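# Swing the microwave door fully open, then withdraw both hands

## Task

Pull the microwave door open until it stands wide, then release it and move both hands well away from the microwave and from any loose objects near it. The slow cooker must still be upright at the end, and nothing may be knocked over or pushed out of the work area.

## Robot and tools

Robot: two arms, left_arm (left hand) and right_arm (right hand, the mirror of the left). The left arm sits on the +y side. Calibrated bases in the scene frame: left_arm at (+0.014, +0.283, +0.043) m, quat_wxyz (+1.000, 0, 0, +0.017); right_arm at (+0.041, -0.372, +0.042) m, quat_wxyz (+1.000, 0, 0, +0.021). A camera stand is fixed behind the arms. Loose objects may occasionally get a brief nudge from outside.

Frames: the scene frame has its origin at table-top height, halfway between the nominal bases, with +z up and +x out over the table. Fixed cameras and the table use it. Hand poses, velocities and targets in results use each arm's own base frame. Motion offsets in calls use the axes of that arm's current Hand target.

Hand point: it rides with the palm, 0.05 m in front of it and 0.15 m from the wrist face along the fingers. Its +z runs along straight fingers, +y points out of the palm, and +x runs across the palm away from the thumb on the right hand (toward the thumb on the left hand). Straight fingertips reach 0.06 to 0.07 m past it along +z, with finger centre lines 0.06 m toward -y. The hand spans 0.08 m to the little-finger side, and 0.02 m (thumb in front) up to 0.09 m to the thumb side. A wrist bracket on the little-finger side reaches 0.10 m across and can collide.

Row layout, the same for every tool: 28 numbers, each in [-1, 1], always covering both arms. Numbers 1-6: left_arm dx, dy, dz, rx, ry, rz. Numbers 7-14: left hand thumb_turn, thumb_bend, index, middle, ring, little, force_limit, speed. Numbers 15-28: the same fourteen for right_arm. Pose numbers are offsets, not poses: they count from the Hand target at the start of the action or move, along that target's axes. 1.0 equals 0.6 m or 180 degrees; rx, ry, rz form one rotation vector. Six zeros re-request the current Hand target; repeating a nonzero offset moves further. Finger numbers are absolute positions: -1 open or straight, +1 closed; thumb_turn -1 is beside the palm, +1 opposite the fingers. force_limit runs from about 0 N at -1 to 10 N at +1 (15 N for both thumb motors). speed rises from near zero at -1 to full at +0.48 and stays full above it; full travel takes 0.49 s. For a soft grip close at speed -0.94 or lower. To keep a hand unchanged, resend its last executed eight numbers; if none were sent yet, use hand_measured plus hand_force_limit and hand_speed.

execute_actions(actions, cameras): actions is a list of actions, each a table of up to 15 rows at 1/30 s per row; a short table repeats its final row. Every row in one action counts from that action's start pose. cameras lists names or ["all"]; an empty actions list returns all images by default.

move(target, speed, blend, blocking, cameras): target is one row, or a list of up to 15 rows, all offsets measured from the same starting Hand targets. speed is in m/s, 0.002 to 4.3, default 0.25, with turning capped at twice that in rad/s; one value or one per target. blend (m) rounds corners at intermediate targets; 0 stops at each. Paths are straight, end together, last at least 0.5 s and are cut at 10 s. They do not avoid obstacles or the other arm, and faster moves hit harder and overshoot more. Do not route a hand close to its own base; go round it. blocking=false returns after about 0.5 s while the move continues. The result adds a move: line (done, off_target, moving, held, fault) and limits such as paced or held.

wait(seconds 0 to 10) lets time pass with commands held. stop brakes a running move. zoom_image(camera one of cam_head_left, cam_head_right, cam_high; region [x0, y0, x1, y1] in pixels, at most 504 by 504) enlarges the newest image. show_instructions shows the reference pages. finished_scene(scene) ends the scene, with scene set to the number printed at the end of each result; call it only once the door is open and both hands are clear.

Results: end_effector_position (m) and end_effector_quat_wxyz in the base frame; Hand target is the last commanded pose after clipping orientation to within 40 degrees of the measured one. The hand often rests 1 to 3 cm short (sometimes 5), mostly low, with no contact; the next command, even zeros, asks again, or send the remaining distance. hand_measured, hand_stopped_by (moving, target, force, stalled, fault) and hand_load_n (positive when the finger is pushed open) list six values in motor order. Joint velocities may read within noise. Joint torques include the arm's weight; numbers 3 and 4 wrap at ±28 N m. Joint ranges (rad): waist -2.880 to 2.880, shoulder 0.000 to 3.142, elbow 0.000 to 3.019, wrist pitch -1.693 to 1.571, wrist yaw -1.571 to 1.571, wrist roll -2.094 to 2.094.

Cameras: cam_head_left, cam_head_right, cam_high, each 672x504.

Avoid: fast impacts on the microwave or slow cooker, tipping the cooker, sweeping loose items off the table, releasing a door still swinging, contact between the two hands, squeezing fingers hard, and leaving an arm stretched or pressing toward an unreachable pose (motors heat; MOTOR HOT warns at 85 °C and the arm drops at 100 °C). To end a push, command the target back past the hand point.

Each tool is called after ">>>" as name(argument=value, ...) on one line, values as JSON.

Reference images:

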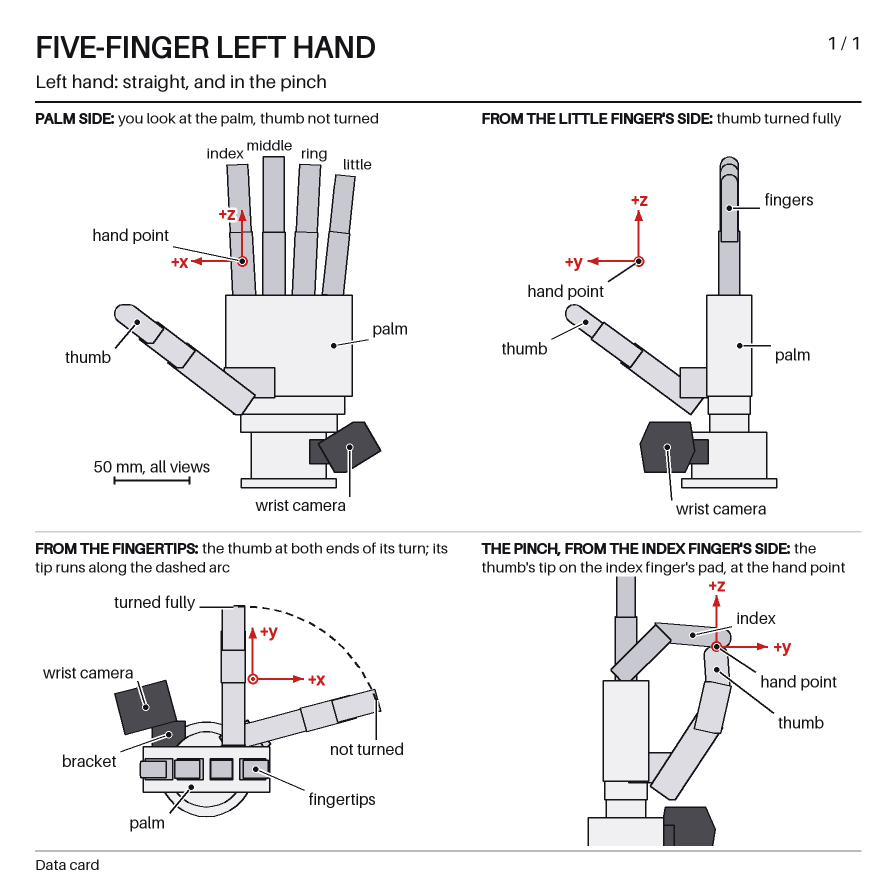

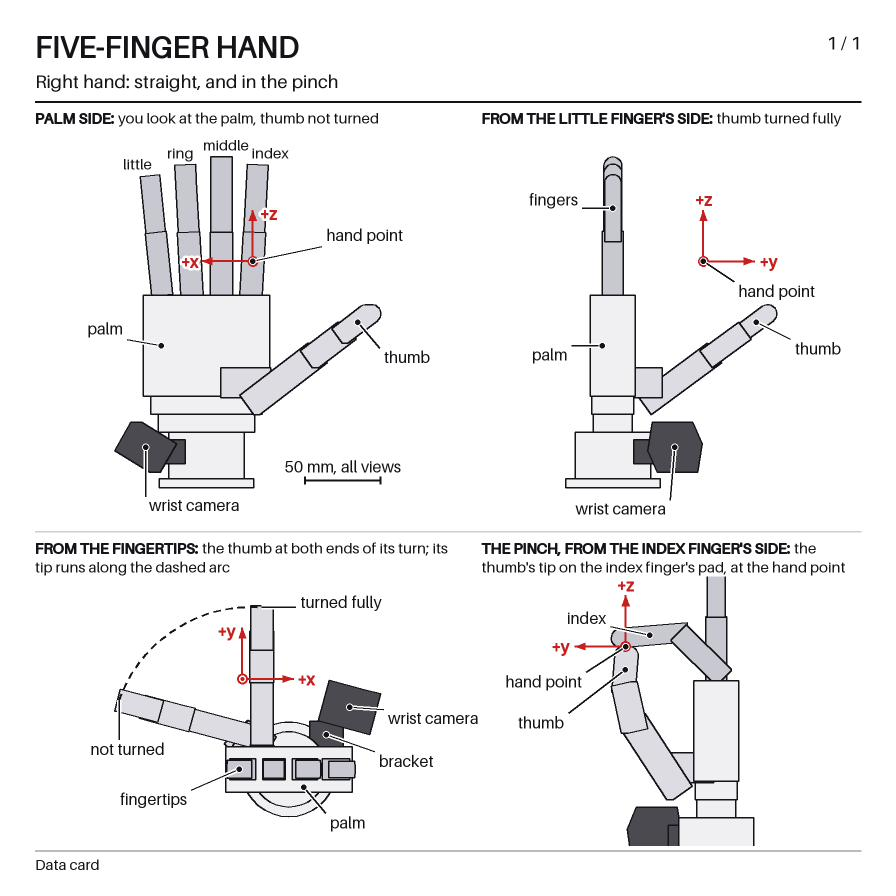

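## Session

>>> execute_actions(actions=[])

Scene clock: 0.00 s.
left_arm: end_effector_position=(+0.1127, -0.3192, +0.1162) hand_measured=(-1.000, -1.000, -1.000, -1.000, -1.000, -1.000) hand_load_n=(+0.0, +0.0, +0.0, +0.0, +0.0, +0.0) hand_stopped_by=(target, target, target, target, target, target) hand_force_limit=0.00 hand_speed=-0.80 end_effector_quat_wxyz=(-0.231, +0.580, +0.780, +0.035) | right_arm: end_effector_position=(+0.3310, -0.1271, +0.2533) hand_measured=(-1.000, -1.000, -1.000, -1.000, -1.000, -1.000) hand_load_n=(+0.0, +0.0, +0.0, +0.0, +0.0, +0.0) hand_stopped_by=(target, target, target, target, target, target) hand_force_limit=0.00 hand_speed=-0.80 end_effector_quat_wxyz=(+0.457, +0.052, +0.876, +0.141)
Joint positions: left_arm=[-1.283 1.661 1.273 -1.605 0.218 1.613] | right_arm=[-0.942 0.962 0.698 -0.774 -0.89 1.007]
Joint velocities: within noise
Joint torques (N m): no reading
Motor temperatures (°C): left_arm=[27 35 33 29 26 25] | right_arm=[33 30 34 29 26 26]
Heat: left arm: hottest shoulder 35 °C; right arm: hottest elbow 34 °C.
Hand target: left_arm +0.1148, -0.3263, +0.1213; -0.223, +0.582, +0.781, +0.029 | right_arm +0.3347, -0.1321, +0.2667; +0.467, +0.045, +0.874, +0.130

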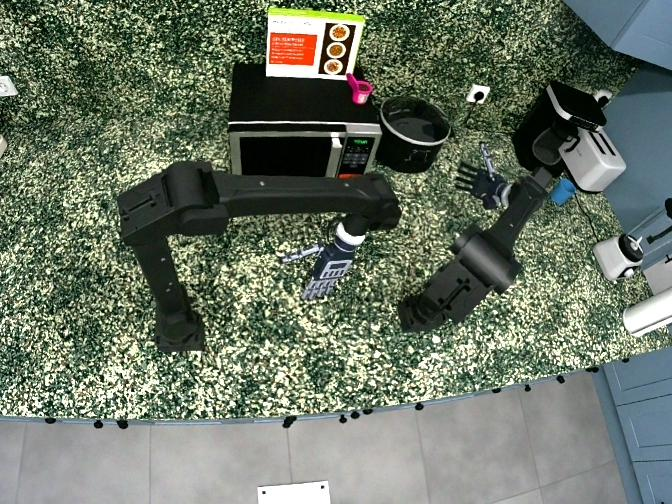

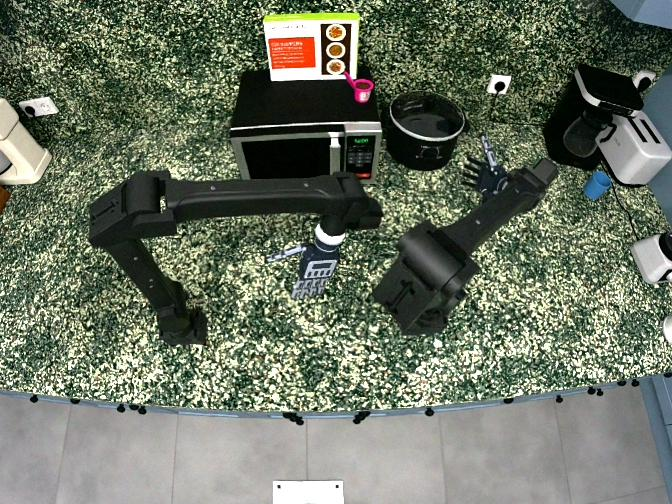

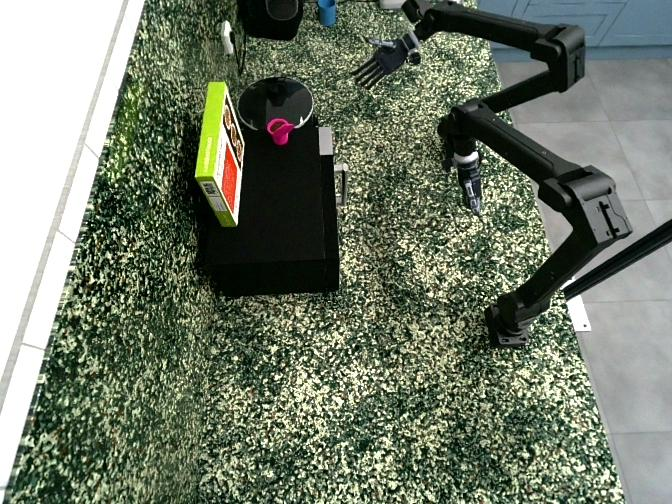

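>>> move(target=[[0.127,0.279,-0.251,0.066,-0.037,-0.155,-1,-1,-1,-1,-1,-1,0,-0.8,0,0,0,0,0,0,-1,-1,-1,-1,-1,-1,0,-0.8],[0.464,0.566,-0.177,0.149,-0.083,-0.349,-1,-1,-1,-1,-1,-1,0,-0.8,0,0,0,0,0,0,-1,-1,-1,-1,-1,-1,0,-0.8],[0.848,0.5875,0.036,0.229,-0.129,-0.538,-1,-1,-1,-1,-1,-1,0,-0.8,0,0,0,0,0,0,-1,-1,-1,-1,-1,-1,0,-0.8]], speed=0.3, blend=[0.08, 0.08, 0], cameras=["all"])

>>> zoom_image(camera="cam_high", region=[280, 100, 400, 220])

>>> zoom_image(camera="cam_head_left", region=[220, 100, 400, 280])

>>> zoom_image(camera="cam_head_right", region=[220, 100, 400, 280])

Scene clock: 25.63 s.
left_arm: end_effector_position=(+0.3062, +0.2441, +0.2044) hand_measured=(-1.000, -1.000, -1.000, -1.000, -1.000, -1.000) hand_load_n=(+0.0, -0.5, +0.0, +0.0, +0.0, +0.0) hand_stopped_by=(target, target, target, target, target, target) hand_force_limit=0.00 hand_speed=-0.80 end_effector_quat_wxyz=(-0.074, -0.311, +0.940, -0.120) | right_arm: end_effector_position=(+0.3310, -0.1271, +0.2533) hand_measured=(-1.000, -1.000, -1.000, -1.000, -1.000, -1.000) hand_load_n=(+0.0, +0.0, +0.0, -0.5, +0.0, +0.0) hand_stopped_by=(target, target, target, target, target, target) hand_force_limit=0.00 hand_speed=-0.80 end_effector_quat_wxyz=(+0.457, +0.052, +0.876, +0.141)
Joint positions: left_arm=[0.615 1.598 1.494 -1.681 0.185 1.567] | right_arm=[-0.942 0.962 0.698 -0.774 -0.89 1.007]
Joint torques (N m): left_arm=[-0.21 -11.75 13.26 -0.61 0.22 0.19] | right_arm=[1.26 -4.07 8.91 1.02 -0.53 0.07]
Motor temperatures (°C): left_arm=[27 35 35 29 26 25] | right_arm=[33 30 39 29 26 26]
Heat: left arm: hottest shoulder 35 °C; right arm: hottest elbow 39 °C.
Hand target: left_arm +0.3203, +0.2494, +0.2207; -0.155, -0.288, +0.931, -0.164 | right_arm +0.3347, -0.1321, +0.2667; +0.467, +0.045, +0.874, +0.130
Off the commanded pose: left_arm 0.022 m, 11 deg | right_arm 0.015 m, 2 deg.
joint sent to its limit (left arm) — joint 4 (wrist pitch), lower limit. The joint targets are off in orientation, not in position.
move: off_target (left_arm, right_arm)

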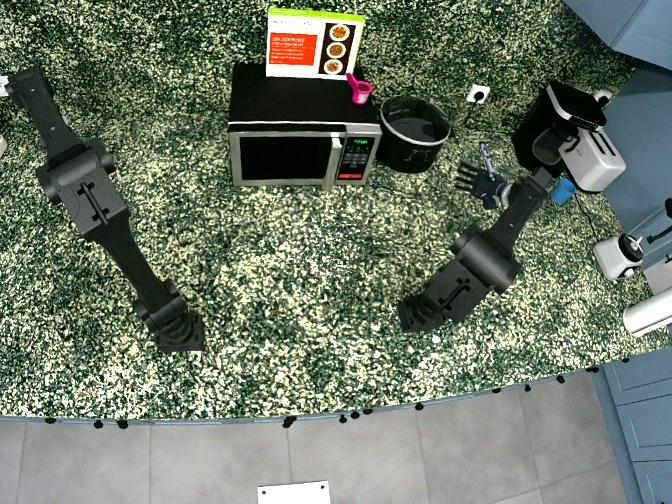

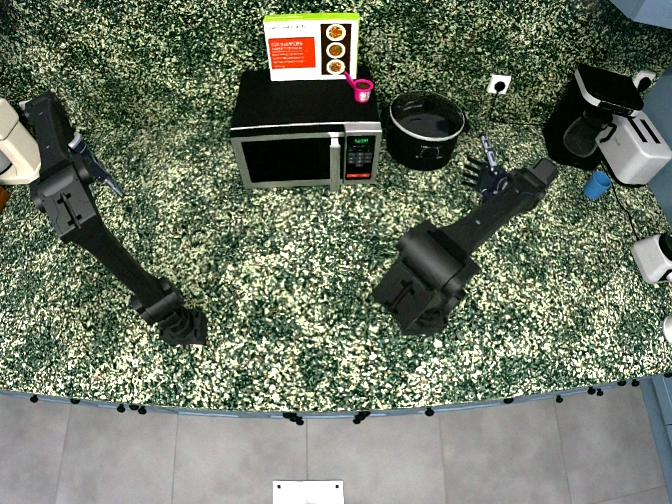

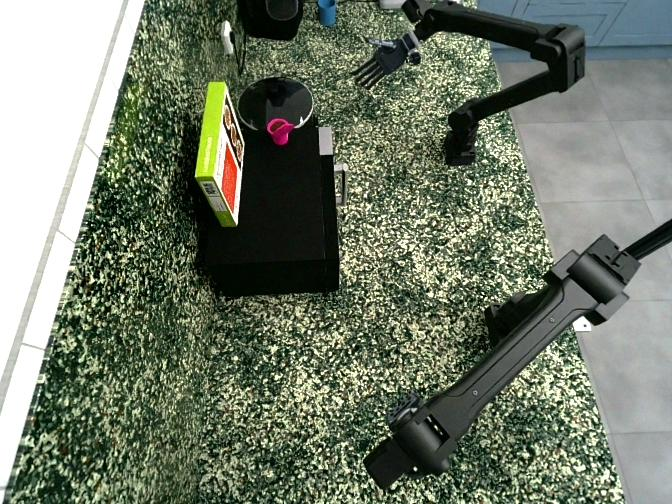

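Scaled by 4.200.

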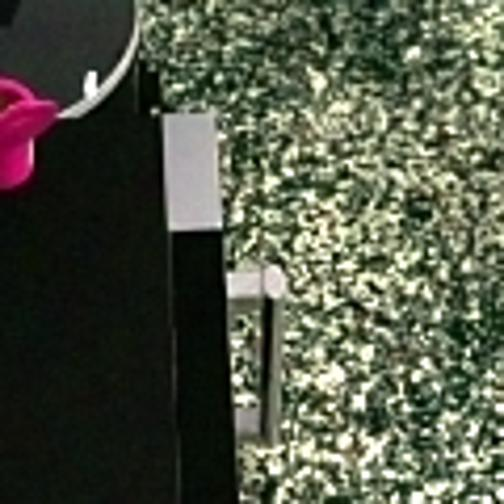

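Scaled by 2.800.

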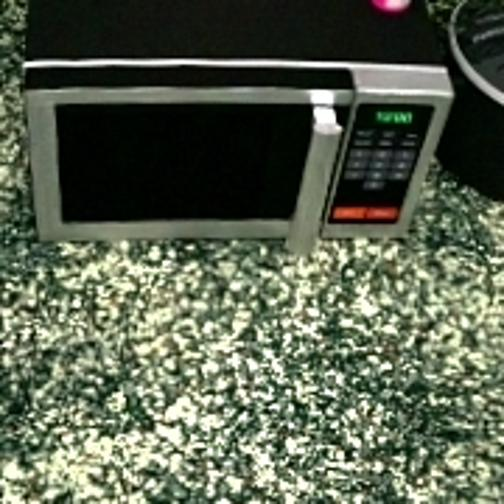

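Scaled by 2.800.

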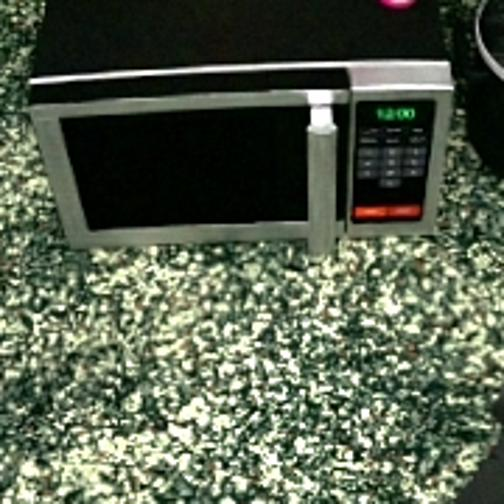

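>>> move(target=[[0,0,0,0,0,0,-1,-1,-1,-1,-1,-1,0,-0.8,0.042,0.292,0.074,0.039,-0.186,-0.080,-1,-1,0.1,0.1,0.1,0.1,0,0],[0,0,0,0,0,0,-1,-1,-1,-1,-1,-1,0,-0.8,0.1445,0.435,0.212,0.039,-0.186,-0.080,-1,-1,0.1,0.1,0.1,0.1,0,0],[0,0,0,0,0,0,-1,-1,-1,-1,-1,-1,0,-0.8,0.237,0.424,0.3145,0.039,-0.186,-0.080,-1,-1,0.1,0.1,0.1,0.1,0,0]], speed=0.25, blend=[0.03, 0.03, 0], cameras=["all"])

>>> zoom_image(camera="cam_high", region=[310, 100, 430, 220])

>>> zoom_image(camera="cam_head_left", region=[300, 110, 400, 210])

>>> zoom_image(camera="cam_head_right", region=[300, 110, 400, 210])

Scene clock: 45.93 s.
left_arm: end_effector_position=(+0.3062, +0.2441, +0.2044) hand_measured=(-1.000, -1.000, -1.000, -1.000, -1.000, -1.000) hand_load_n=(+0.0, +0.0, +0.0, +0.0, +0.0, +0.0) hand_stopped_by=(target, target, target, target, target, target) hand_force_limit=0.00 hand_speed=-0.80 end_effector_quat_wxyz=(-0.074, -0.311, +0.940, -0.120) | right_arm: end_effector_position=(+0.3995, +0.1718, +0.1044) hand_measured=(-1.000, -1.000, +0.100, +0.100, +0.100, +0.100) hand_load_n=(+0.0, +0.0, +0.0, +0.0, +0.0, +0.0) hand_stopped_by=(target, target, target, target, target, target) hand_force_limit=0.00 hand_speed=0.00 end_effector_quat_wxyz=(+0.677, -0.011, +0.736, -0.017)
Joint positions: left_arm=[0.615 1.598 1.494 -1.681 0.185 1.567] | right_arm=[0.508 1.821 0.189 1.536 0.516 1.579]
Joint torques (N m): left_arm=[0.44 -12.1 13.26 -0.54 0.2 0.14] | right_arm=[1.44 -9.17 1.44 2.58 0.15 0.13]
Motor temperatures (°C): left_arm=[27 35 40 29 26 25] | right_arm=[33 30 41 29 26 26]
Heat: left arm: hottest elbow 40 °C; right arm: hottest elbow 41 °C.
Hand target: left_arm +0.3203, +0.2494, +0.2207; -0.155, -0.288, +0.931, -0.164 | right_arm +0.4004, +0.1758, +0.1204; +0.707, +0.000, +0.707, +0.000
Off the commanded pose: left_arm 0.022 m, 11 deg | right_arm 0.017 m, 5 deg.
joint sent to its limit (left arm) — joint 4 (wrist pitch), lower limit. The joint targets are off in orientation, not in position.
joint sent to its limit (right arm) — joint 4 (wrist pitch), upper limit. The joint targets still meet the commanded pose.
move: off_target (left_arm, right_arm)

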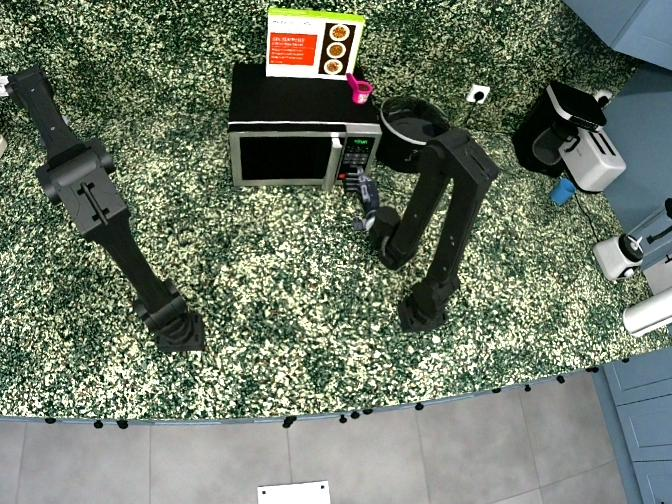

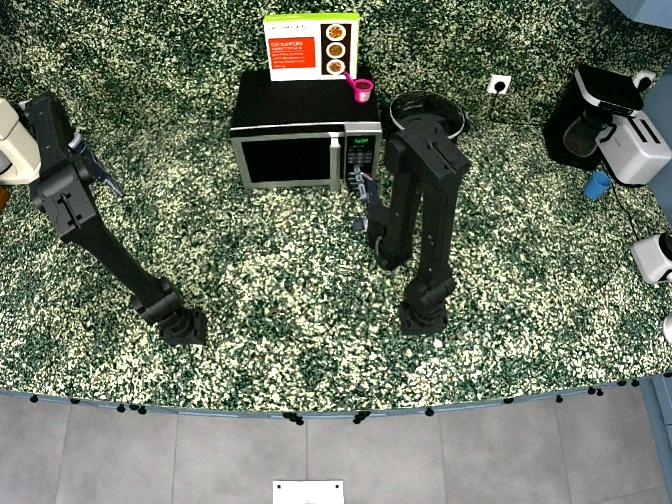

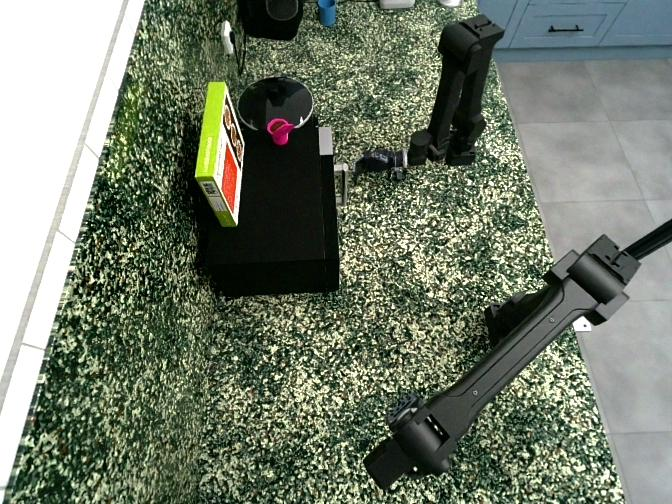

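Scaled by 4.200.

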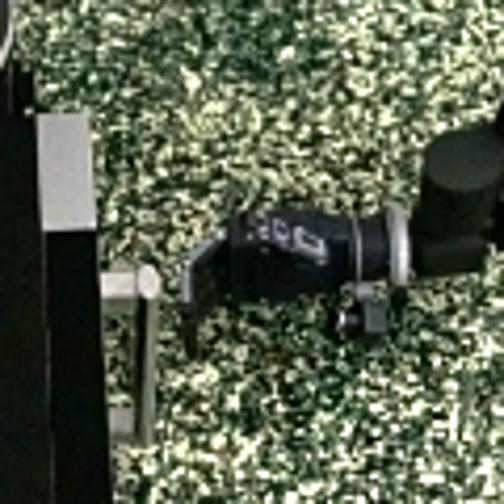

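Scaled by 5.040.

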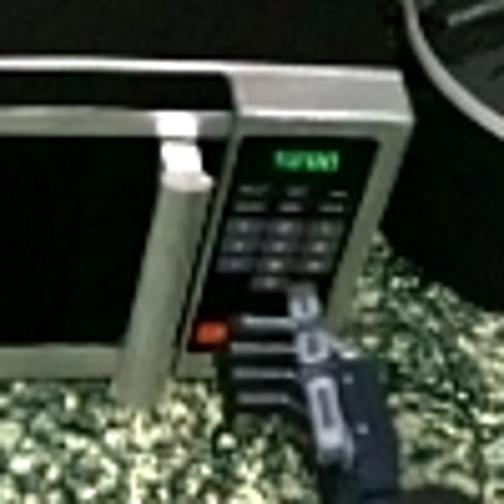

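Scaled by 5.040.

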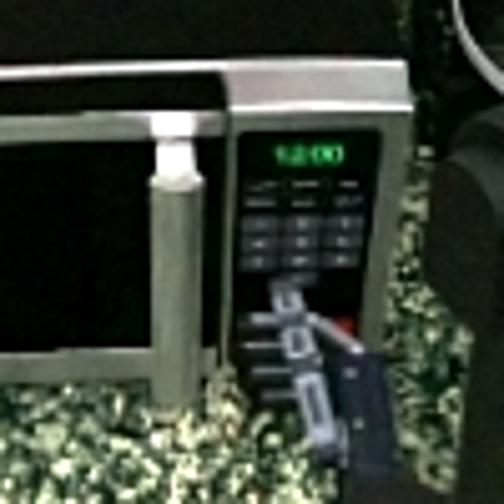

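>>> move(target=[0,0,0,0,0,0,-1,-1,-1,-1,-1,-1,0,-0.8,0.017,0.010,0.063,0,0,0,-1,-1,0.1,0.1,0.1,0.1,0,0], speed=0.12, cameras=["all"])

>>> zoom_image(camera="cam_high", region=[310, 130, 400, 220])

>>> zoom_image(camera="cam_head_left", region=[300, 110, 400, 210])

>>> zoom_image(camera="cam_head_right", region=[300, 110, 400, 210])

Scene clock: 55.33 s.
left_arm: end_effector_position=(+0.3062, +0.2441, +0.2044) hand_measured=(-1.000, -1.000, -1.000, -1.000, -1.000, -1.000) hand_load_n=(+0.0, +0.0, +0.0, +0.0, +0.0, +0.0) hand_stopped_by=(target, target, target, target, target, target) hand_force_limit=0.00 hand_speed=-0.80 end_effector_quat_wxyz=(-0.074, -0.311, +0.940, -0.120) | right_arm: end_effector_position=(+0.4343, +0.1827, +0.1038) hand_measured=(-1.000, -1.000, +0.100, +0.100, +0.100, +0.100) hand_load_n=(+0.0, +0.0, +0.0, +0.0, +0.0, +0.0) hand_stopped_by=(target, target, target, target, target, target) hand_force_limit=0.00 hand_speed=0.00 end_effector_quat_wxyz=(+0.689, -0.007, +0.725, -0.006)
Joint positions: left_arm=[0.615 1.598 1.494 -1.681 0.185 1.567] | right_arm=[0.473 1.883 0.289 1.537 0.471 1.579]
Joint torques (N m): left_arm=[0.32 -11.4 13.22 -0.43 0.22 0.2] | right_arm=[0.44 -7.82 1.95 2.47 -0.09 0.1]
Heat: left arm: hottest elbow 42 °C; right arm: hottest elbow 40 °C.
Hand target: left_arm +0.3203, +0.2494, +0.2207; -0.155, -0.288, +0.931, -0.164 | right_arm +0.4382, +0.1816, +0.1101; +0.707, +0.000, +0.707, -0.001
Off the commanded pose: left_arm 0.022 m, 11 deg | right_arm 0.007 m, 3 deg.
joint sent to its limit (left arm) — joint 4 (wrist pitch), lower limit. The joint targets are off in orientation, not in position.
joint sent to its limit (right arm) — joint 4 (wrist pitch), upper limit. The joint targets still meet the commanded pose.
move: off_target (left_arm, right_arm)

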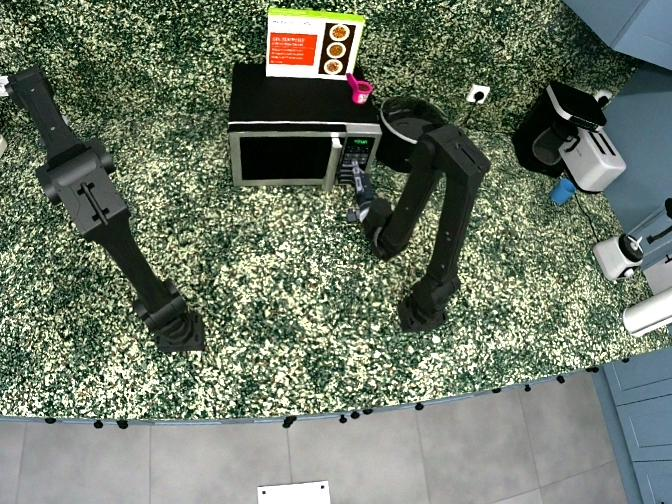

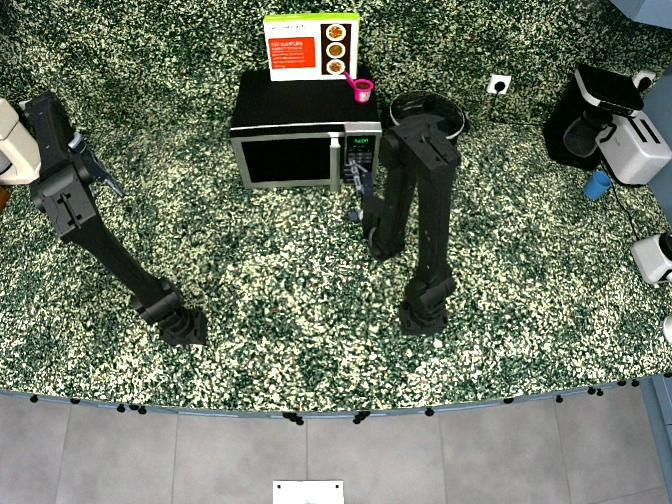

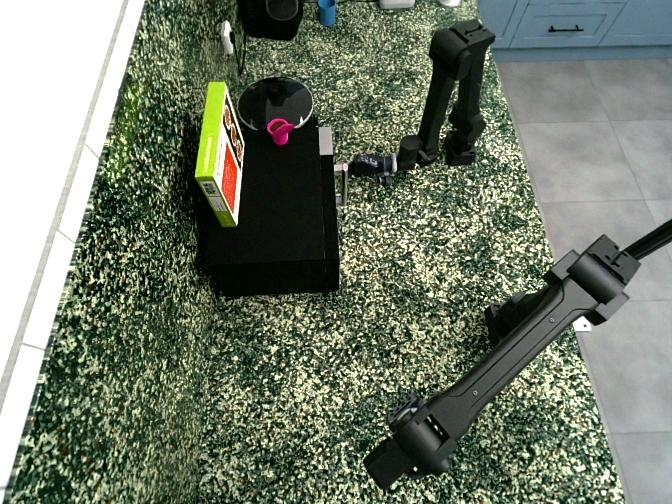

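Scaled by 5.600.

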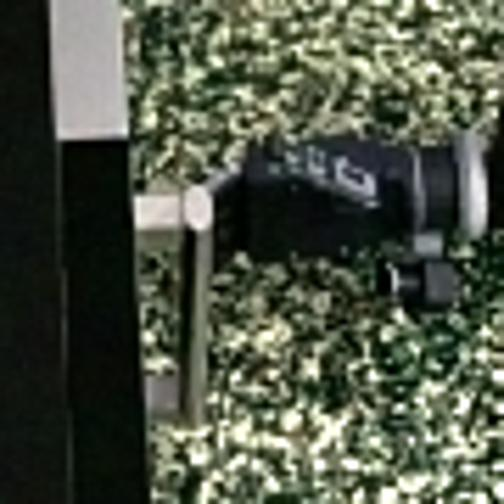

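Scaled by 5.040.

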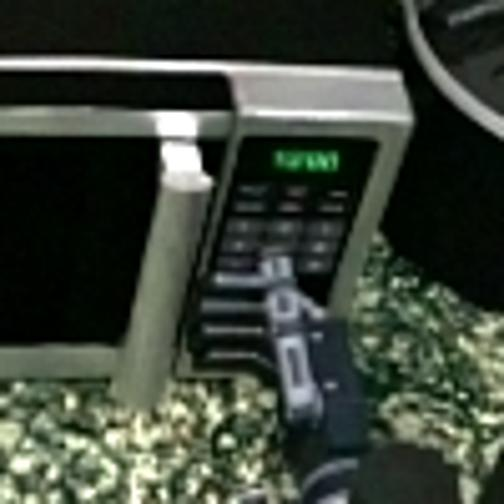

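Scaled by 5.040.

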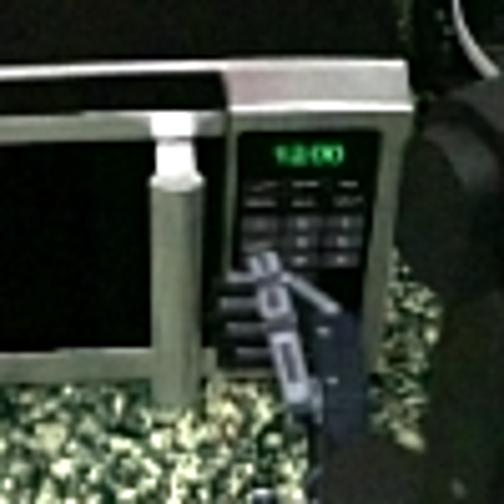

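>>> move(target=[0,0,0,0,0,0,-1,-1,-1,-1,-1,-1,0,-0.8,0,-0.006,0.033,0,0,0,-1,-1,0.1,0.1,0.1,0.1,0,0], speed=0.08, cameras=["all"])

>>> zoom_image(camera="cam_high", region=[310, 130, 400, 220])

>>> zoom_image(camera="cam_head_left", region=[300, 110, 400, 210])

>>> zoom_image(camera="cam_head_right", region=[300, 110, 400, 210])

Scene clock: 61.67 s.
left_arm: end_effector_position=(+0.3062, +0.2441, +0.2044) hand_measured=(-1.000, -1.000, -1.000, -1.000, -1.000, -1.000) hand_load_n=(+0.0, -0.5, +0.0, +0.0, +0.0, +0.0) hand_stopped_by=(target, target, target, target, target, target) hand_force_limit=0.00 hand_speed=-0.80 end_effector_quat_wxyz=(-0.074, -0.311, +0.940, -0.120) | right_arm: end_effector_position=(+0.4536, +0.1795, +0.1052) hand_measured=(-1.000, -1.000, +0.100, +0.100, +0.100, +0.100) hand_load_n=(+0.0, +0.0, +0.0, +0.0, +0.0, +0.0) hand_stopped_by=(target, target, target, target, target, target) hand_force_limit=0.00 hand_speed=0.00 end_effector_quat_wxyz=(+0.696, -0.004, +0.718, -0.001)
Joint positions: left_arm=[0.615 1.598 1.494 -1.681 0.185 1.567] | right_arm=[0.431 1.907 0.335 1.537 0.426 1.579]
Joint torques (N m): left_arm=[0.38 -11.4 13.29 -0.57 0.2 0.22] | right_arm=[0.67 -7.88 2.21 2.58 -0.05 0.02]
Heat: left arm: hottest elbow 42 °C; right arm: hottest elbow 40 °C.
Hand target: left_arm +0.3203, +0.2494, +0.2207; -0.155, -0.288, +0.931, -0.164 | right_arm +0.4580, +0.1782, +0.1102; +0.707, +0.000, +0.707, +0.000
Off the commanded pose: left_arm 0.022 m, 11 deg | right_arm 0.007 m, 2 deg.
joint sent to its limit (left arm) — joint 4 (wrist pitch), lower limit. The joint targets are off in orientation, not in position.
joint sent to its limit (right arm) — joint 4 (wrist pitch), upper limit. The joint targets still meet the commanded pose.
move: off_target (left_arm)

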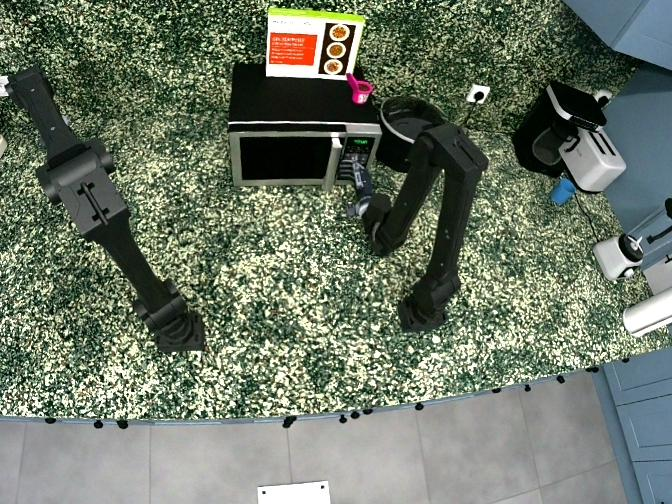

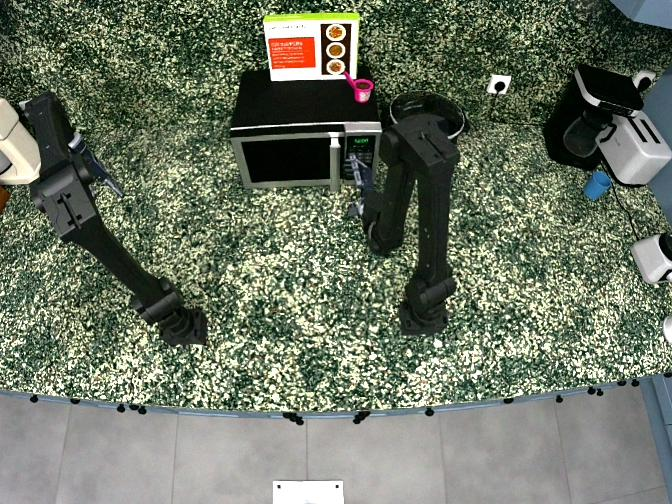

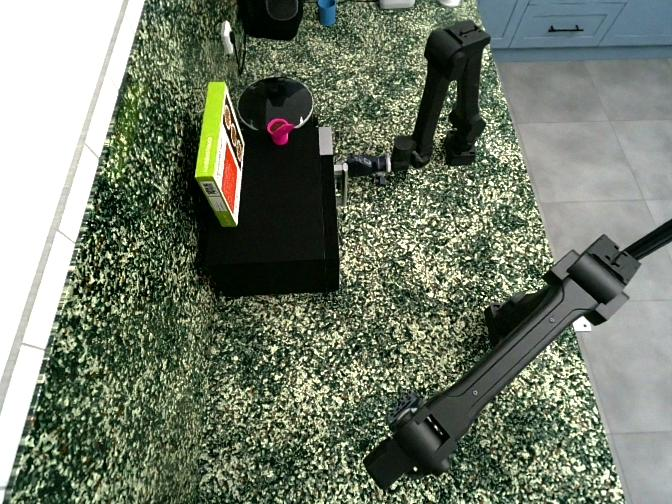

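Scaled by 5.600.

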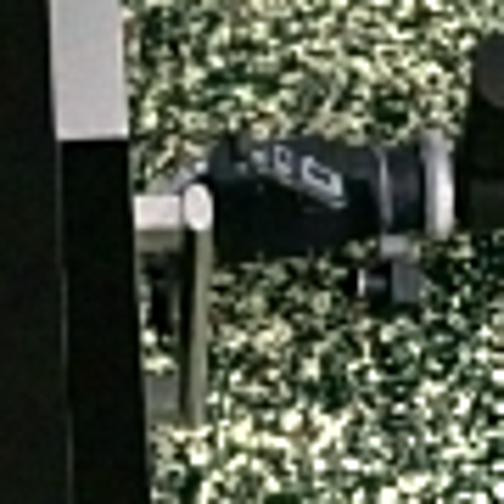

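Scaled by 5.040.

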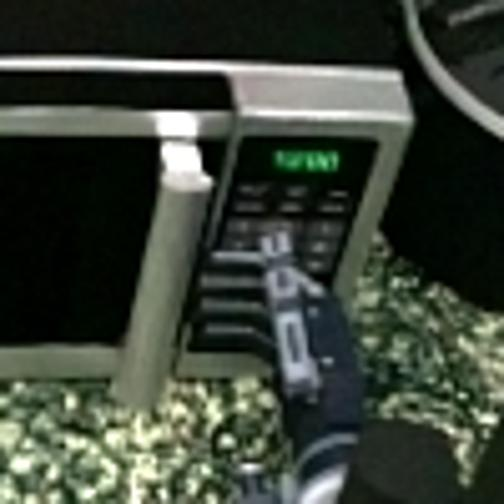

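Scaled by 5.040.

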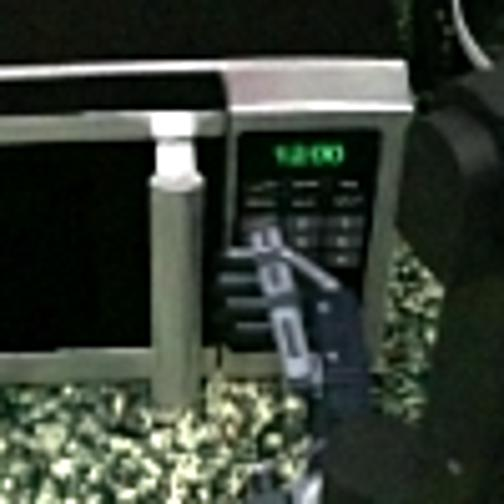

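>>> move(target=[[0,0,0,0,0,0,-1,-1,-1,-1,-1,-1,0,-0.8,0,0.073,0,0,0,0,-1,-1,0.1,0.1,0.1,0.1,0,0],[0,0,0,0,0,0,-1,-1,-1,-1,-1,-1,0,-0.8,0,0.090,-0.077,0.028,0,0,-1,-1,0.1,0.1,0.1,0.1,0,0],[0,0,0,0,0,0,-1,-1,-1,-1,-1,-1,0,-0.8,0,0.1205,-0.15,0.062,0,0,-1,-1,0.1,0.1,0.1,0.1,0,0]], speed=[0.06, 0.08, 0.1], blend=[0, 0.01, 0], cameras=["all"])

>>> zoom_image(camera="cam_high", region=[310, 130, 430, 250])

>>> zoom_image(camera="cam_head_left", region=[220, 80, 420, 280])

Scene clock: 73.93 s.
left_arm: end_effector_position=(+0.3062, +0.2441, +0.2044) hand_measured=(-1.000, -1.000, -1.000, -1.000, -1.000, -1.000) hand_load_n=(+0.0, +0.0, +0.0, +0.0, +0.0, +0.0) hand_stopped_by=(target, target, target, target, target, target) hand_force_limit=0.00 hand_speed=-0.80 end_effector_quat_wxyz=(-0.074, -0.311, +0.940, -0.120) | right_arm: end_effector_position=(+0.3676, +0.2479, +0.1002) hand_measured=(-1.000, -1.000, +0.100, +0.100, +0.100, +0.100) hand_load_n=(+0.0, +0.0, +0.0, +0.0, +0.0, +0.0) hand_stopped_by=(target, target, target, target, target, target) hand_force_limit=0.00 hand_speed=0.00 end_effector_quat_wxyz=(+0.694, +0.054, +0.713, -0.085)
Joint positions: left_arm=[0.615 1.598 1.494 -1.681 0.185 1.567] | right_arm=[0.943 1.922 0.324 1.543 1.14 1.576]
Joint torques (N m): left_arm=[0.44 -11.75 13.15 -0.49 0.21 0.18] | right_arm=[1.49 -9.52 1.17 1.91 0.14 0.2]
Heat: left arm: hottest elbow 44 °C; right arm: hottest elbow 39 °C.
Hand target: left_arm +0.3203, +0.2494, +0.2207; -0.155, -0.288, +0.931, -0.164 | right_arm +0.3679, +0.2504, +0.1100; +0.704, +0.068, +0.704, -0.069
Off the commanded pose: left_arm 0.022 m, 11 deg | right_arm 0.010 m, 3 deg.
joint sent to its limit (left arm) — joint 4 (wrist pitch), lower limit. The joint targets are off in orientation, not in position.
joint sent to its limit (right arm) — joint 4 (wrist pitch), upper limit. The joint targets still meet the commanded pose.
move: off_target (left_arm, right_arm)

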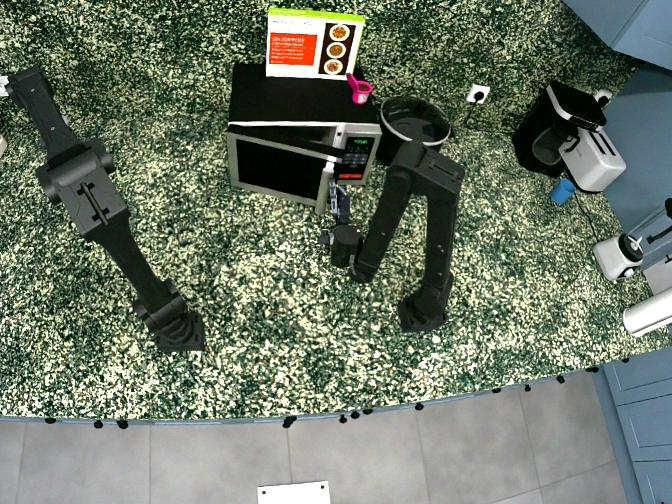

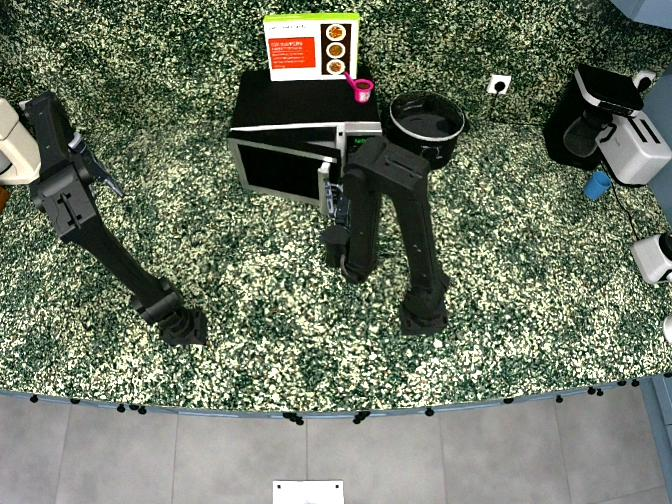

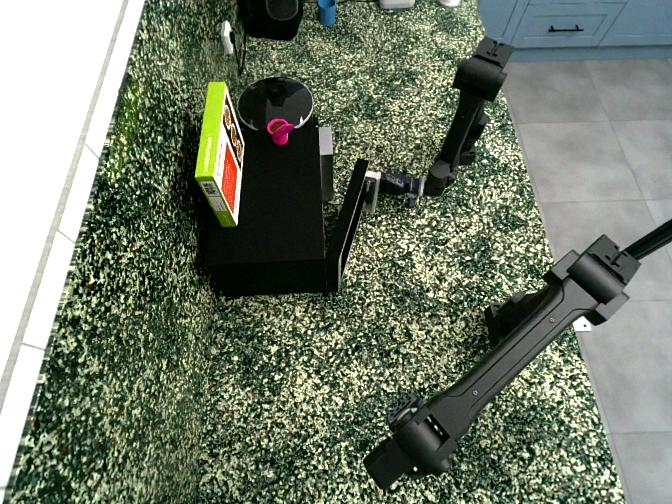

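Scaled by 4.200.

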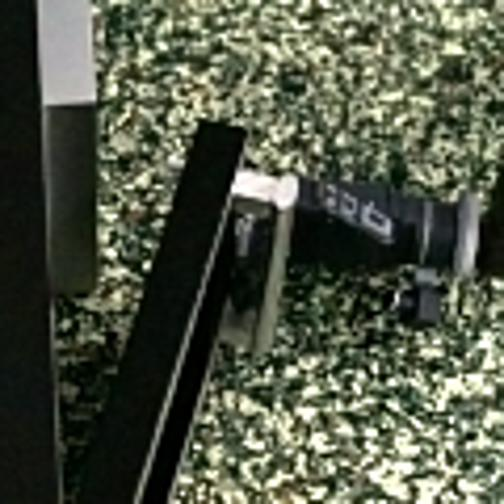

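Scaled by 2.520.

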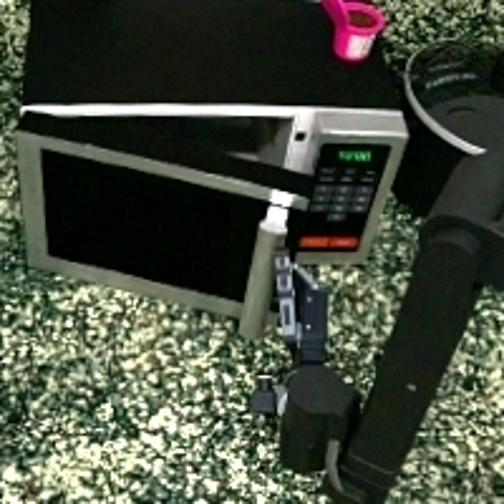

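>>> move(target=[[0,0,0,0,0,0,-1,-1,-1,-1,-1,-1,0,-0.8,0,0.052,-0.1155,0.022,0,0,-1,-1,0.1,0.1,0.1,0.1,0,0],[0,0,0,0,0,0,-1,-1,-1,-1,-1,-1,0,-0.8,0,-0.054,-0.166,0.022,0,0,-1,-1,0.1,0.1,0.1,0.1,0,0]], speed=[0.1, 0.12], cameras=["all"])

>>> zoom_image(camera="cam_high", region=[290, 110, 470, 290])

>>> zoom_image(camera="cam_head_left", region=[220, 80, 420, 280])

Scene clock: 106.37 s.
left_arm: end_effector_position=(+0.3062, +0.2441, +0.2044) hand_measured=(-1.000, -1.000, -1.000, -1.000, -1.000, -1.000) hand_load_n=(+0.0, -0.5, +0.0, +0.0, +0.0, +0.0) hand_stopped_by=(target, target, target, target, target, target) hand_force_limit=0.00 hand_speed=-0.80 end_effector_quat_wxyz=(-0.074, -0.311, +0.940, -0.120) | right_arm: end_effector_position=(+0.2669, +0.2364, +0.1013) hand_measured=(-1.000, -1.000, +0.100, +0.100, +0.100, +0.100) hand_load_n=(+0.0, +0.0, +0.0, +0.0, +0.0, +0.0) hand_stopped_by=(target, target, target, target, target, target) hand_force_limit=0.00 hand_speed=0.00 end_effector_quat_wxyz=(+0.698, +0.073, +0.704, -0.108)
Joint positions: left_arm=[0.615 1.598 1.494 -1.681 0.185 1.567] | right_arm=[1.3 1.911 0.207 1.543 1.556 1.681]
Joint torques (N m): left_arm=[0.21 -12.16 13.23 -0.5 0.24 0.17] | right_arm=[1.85 -8.18 -0.06 1.81 0.2 0.23]
Motor temperatures (°C): left_arm=[27 36 45 28 26 25] | right_arm=[32 31 37 29 26 26]
Heat: left arm: hottest elbow 45 °C; right arm: hottest elbow 37 °C.
Hand target: left_arm +0.3203, +0.2494, +0.2207; -0.155, -0.288, +0.931, -0.164 | right_arm +0.2640, +0.2378, +0.1101; +0.701, +0.093, +0.701, -0.094
Off the commanded pose: left_arm 0.022 m, 11 deg | right_arm 0.009 m, 3 deg.
joint sent to its limit (left arm) — joint 4 (wrist pitch), lower limit. The joint targets are off in orientation, not in position.
joint sent to its limit (right arm) — joint 4 (wrist pitch), upper limit; joint 5 (wrist yaw), upper limit. The joint targets still meet the commanded pose.
move: off_target (left_arm, right_arm)

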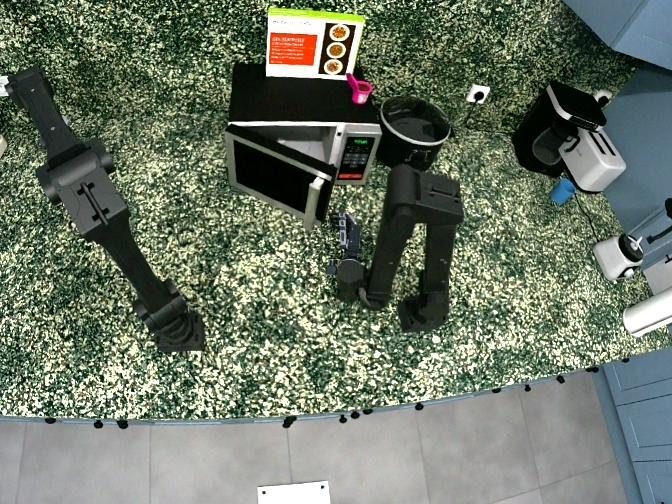

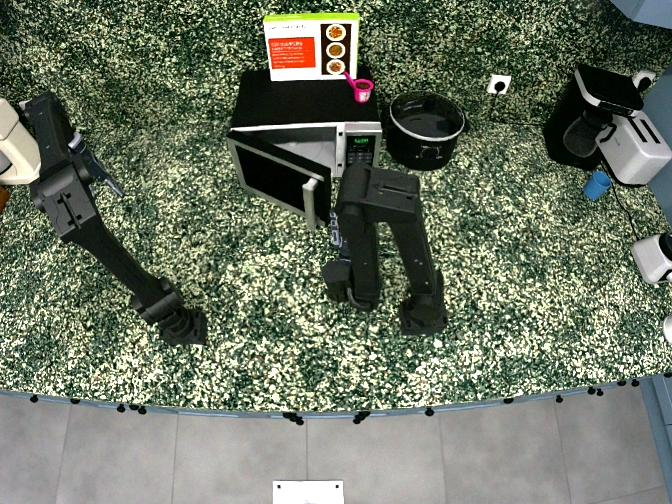

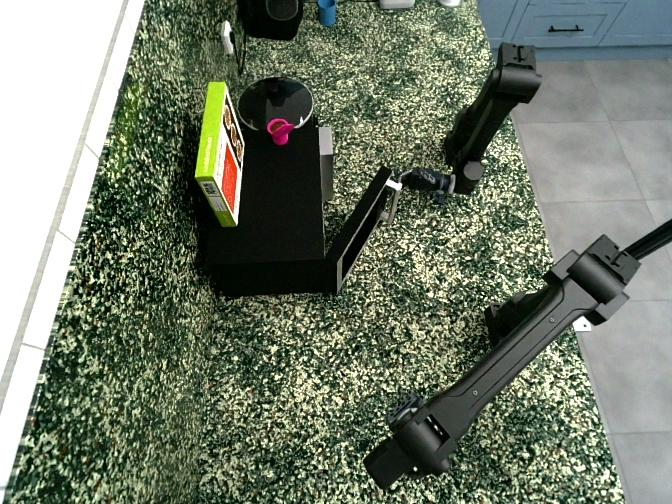

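Scaled by 2.800.

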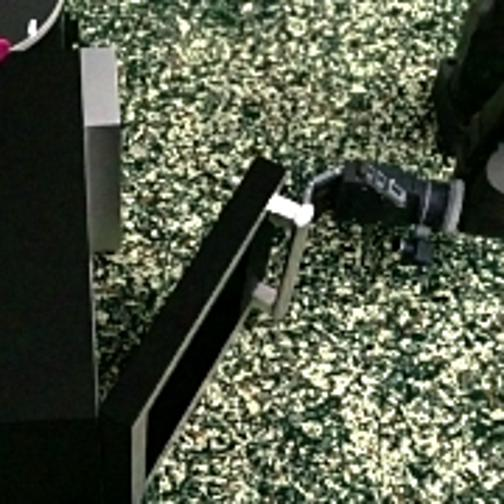

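Scaled by 2.520.

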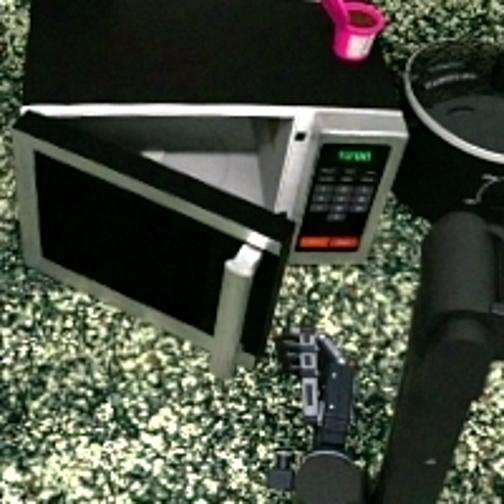

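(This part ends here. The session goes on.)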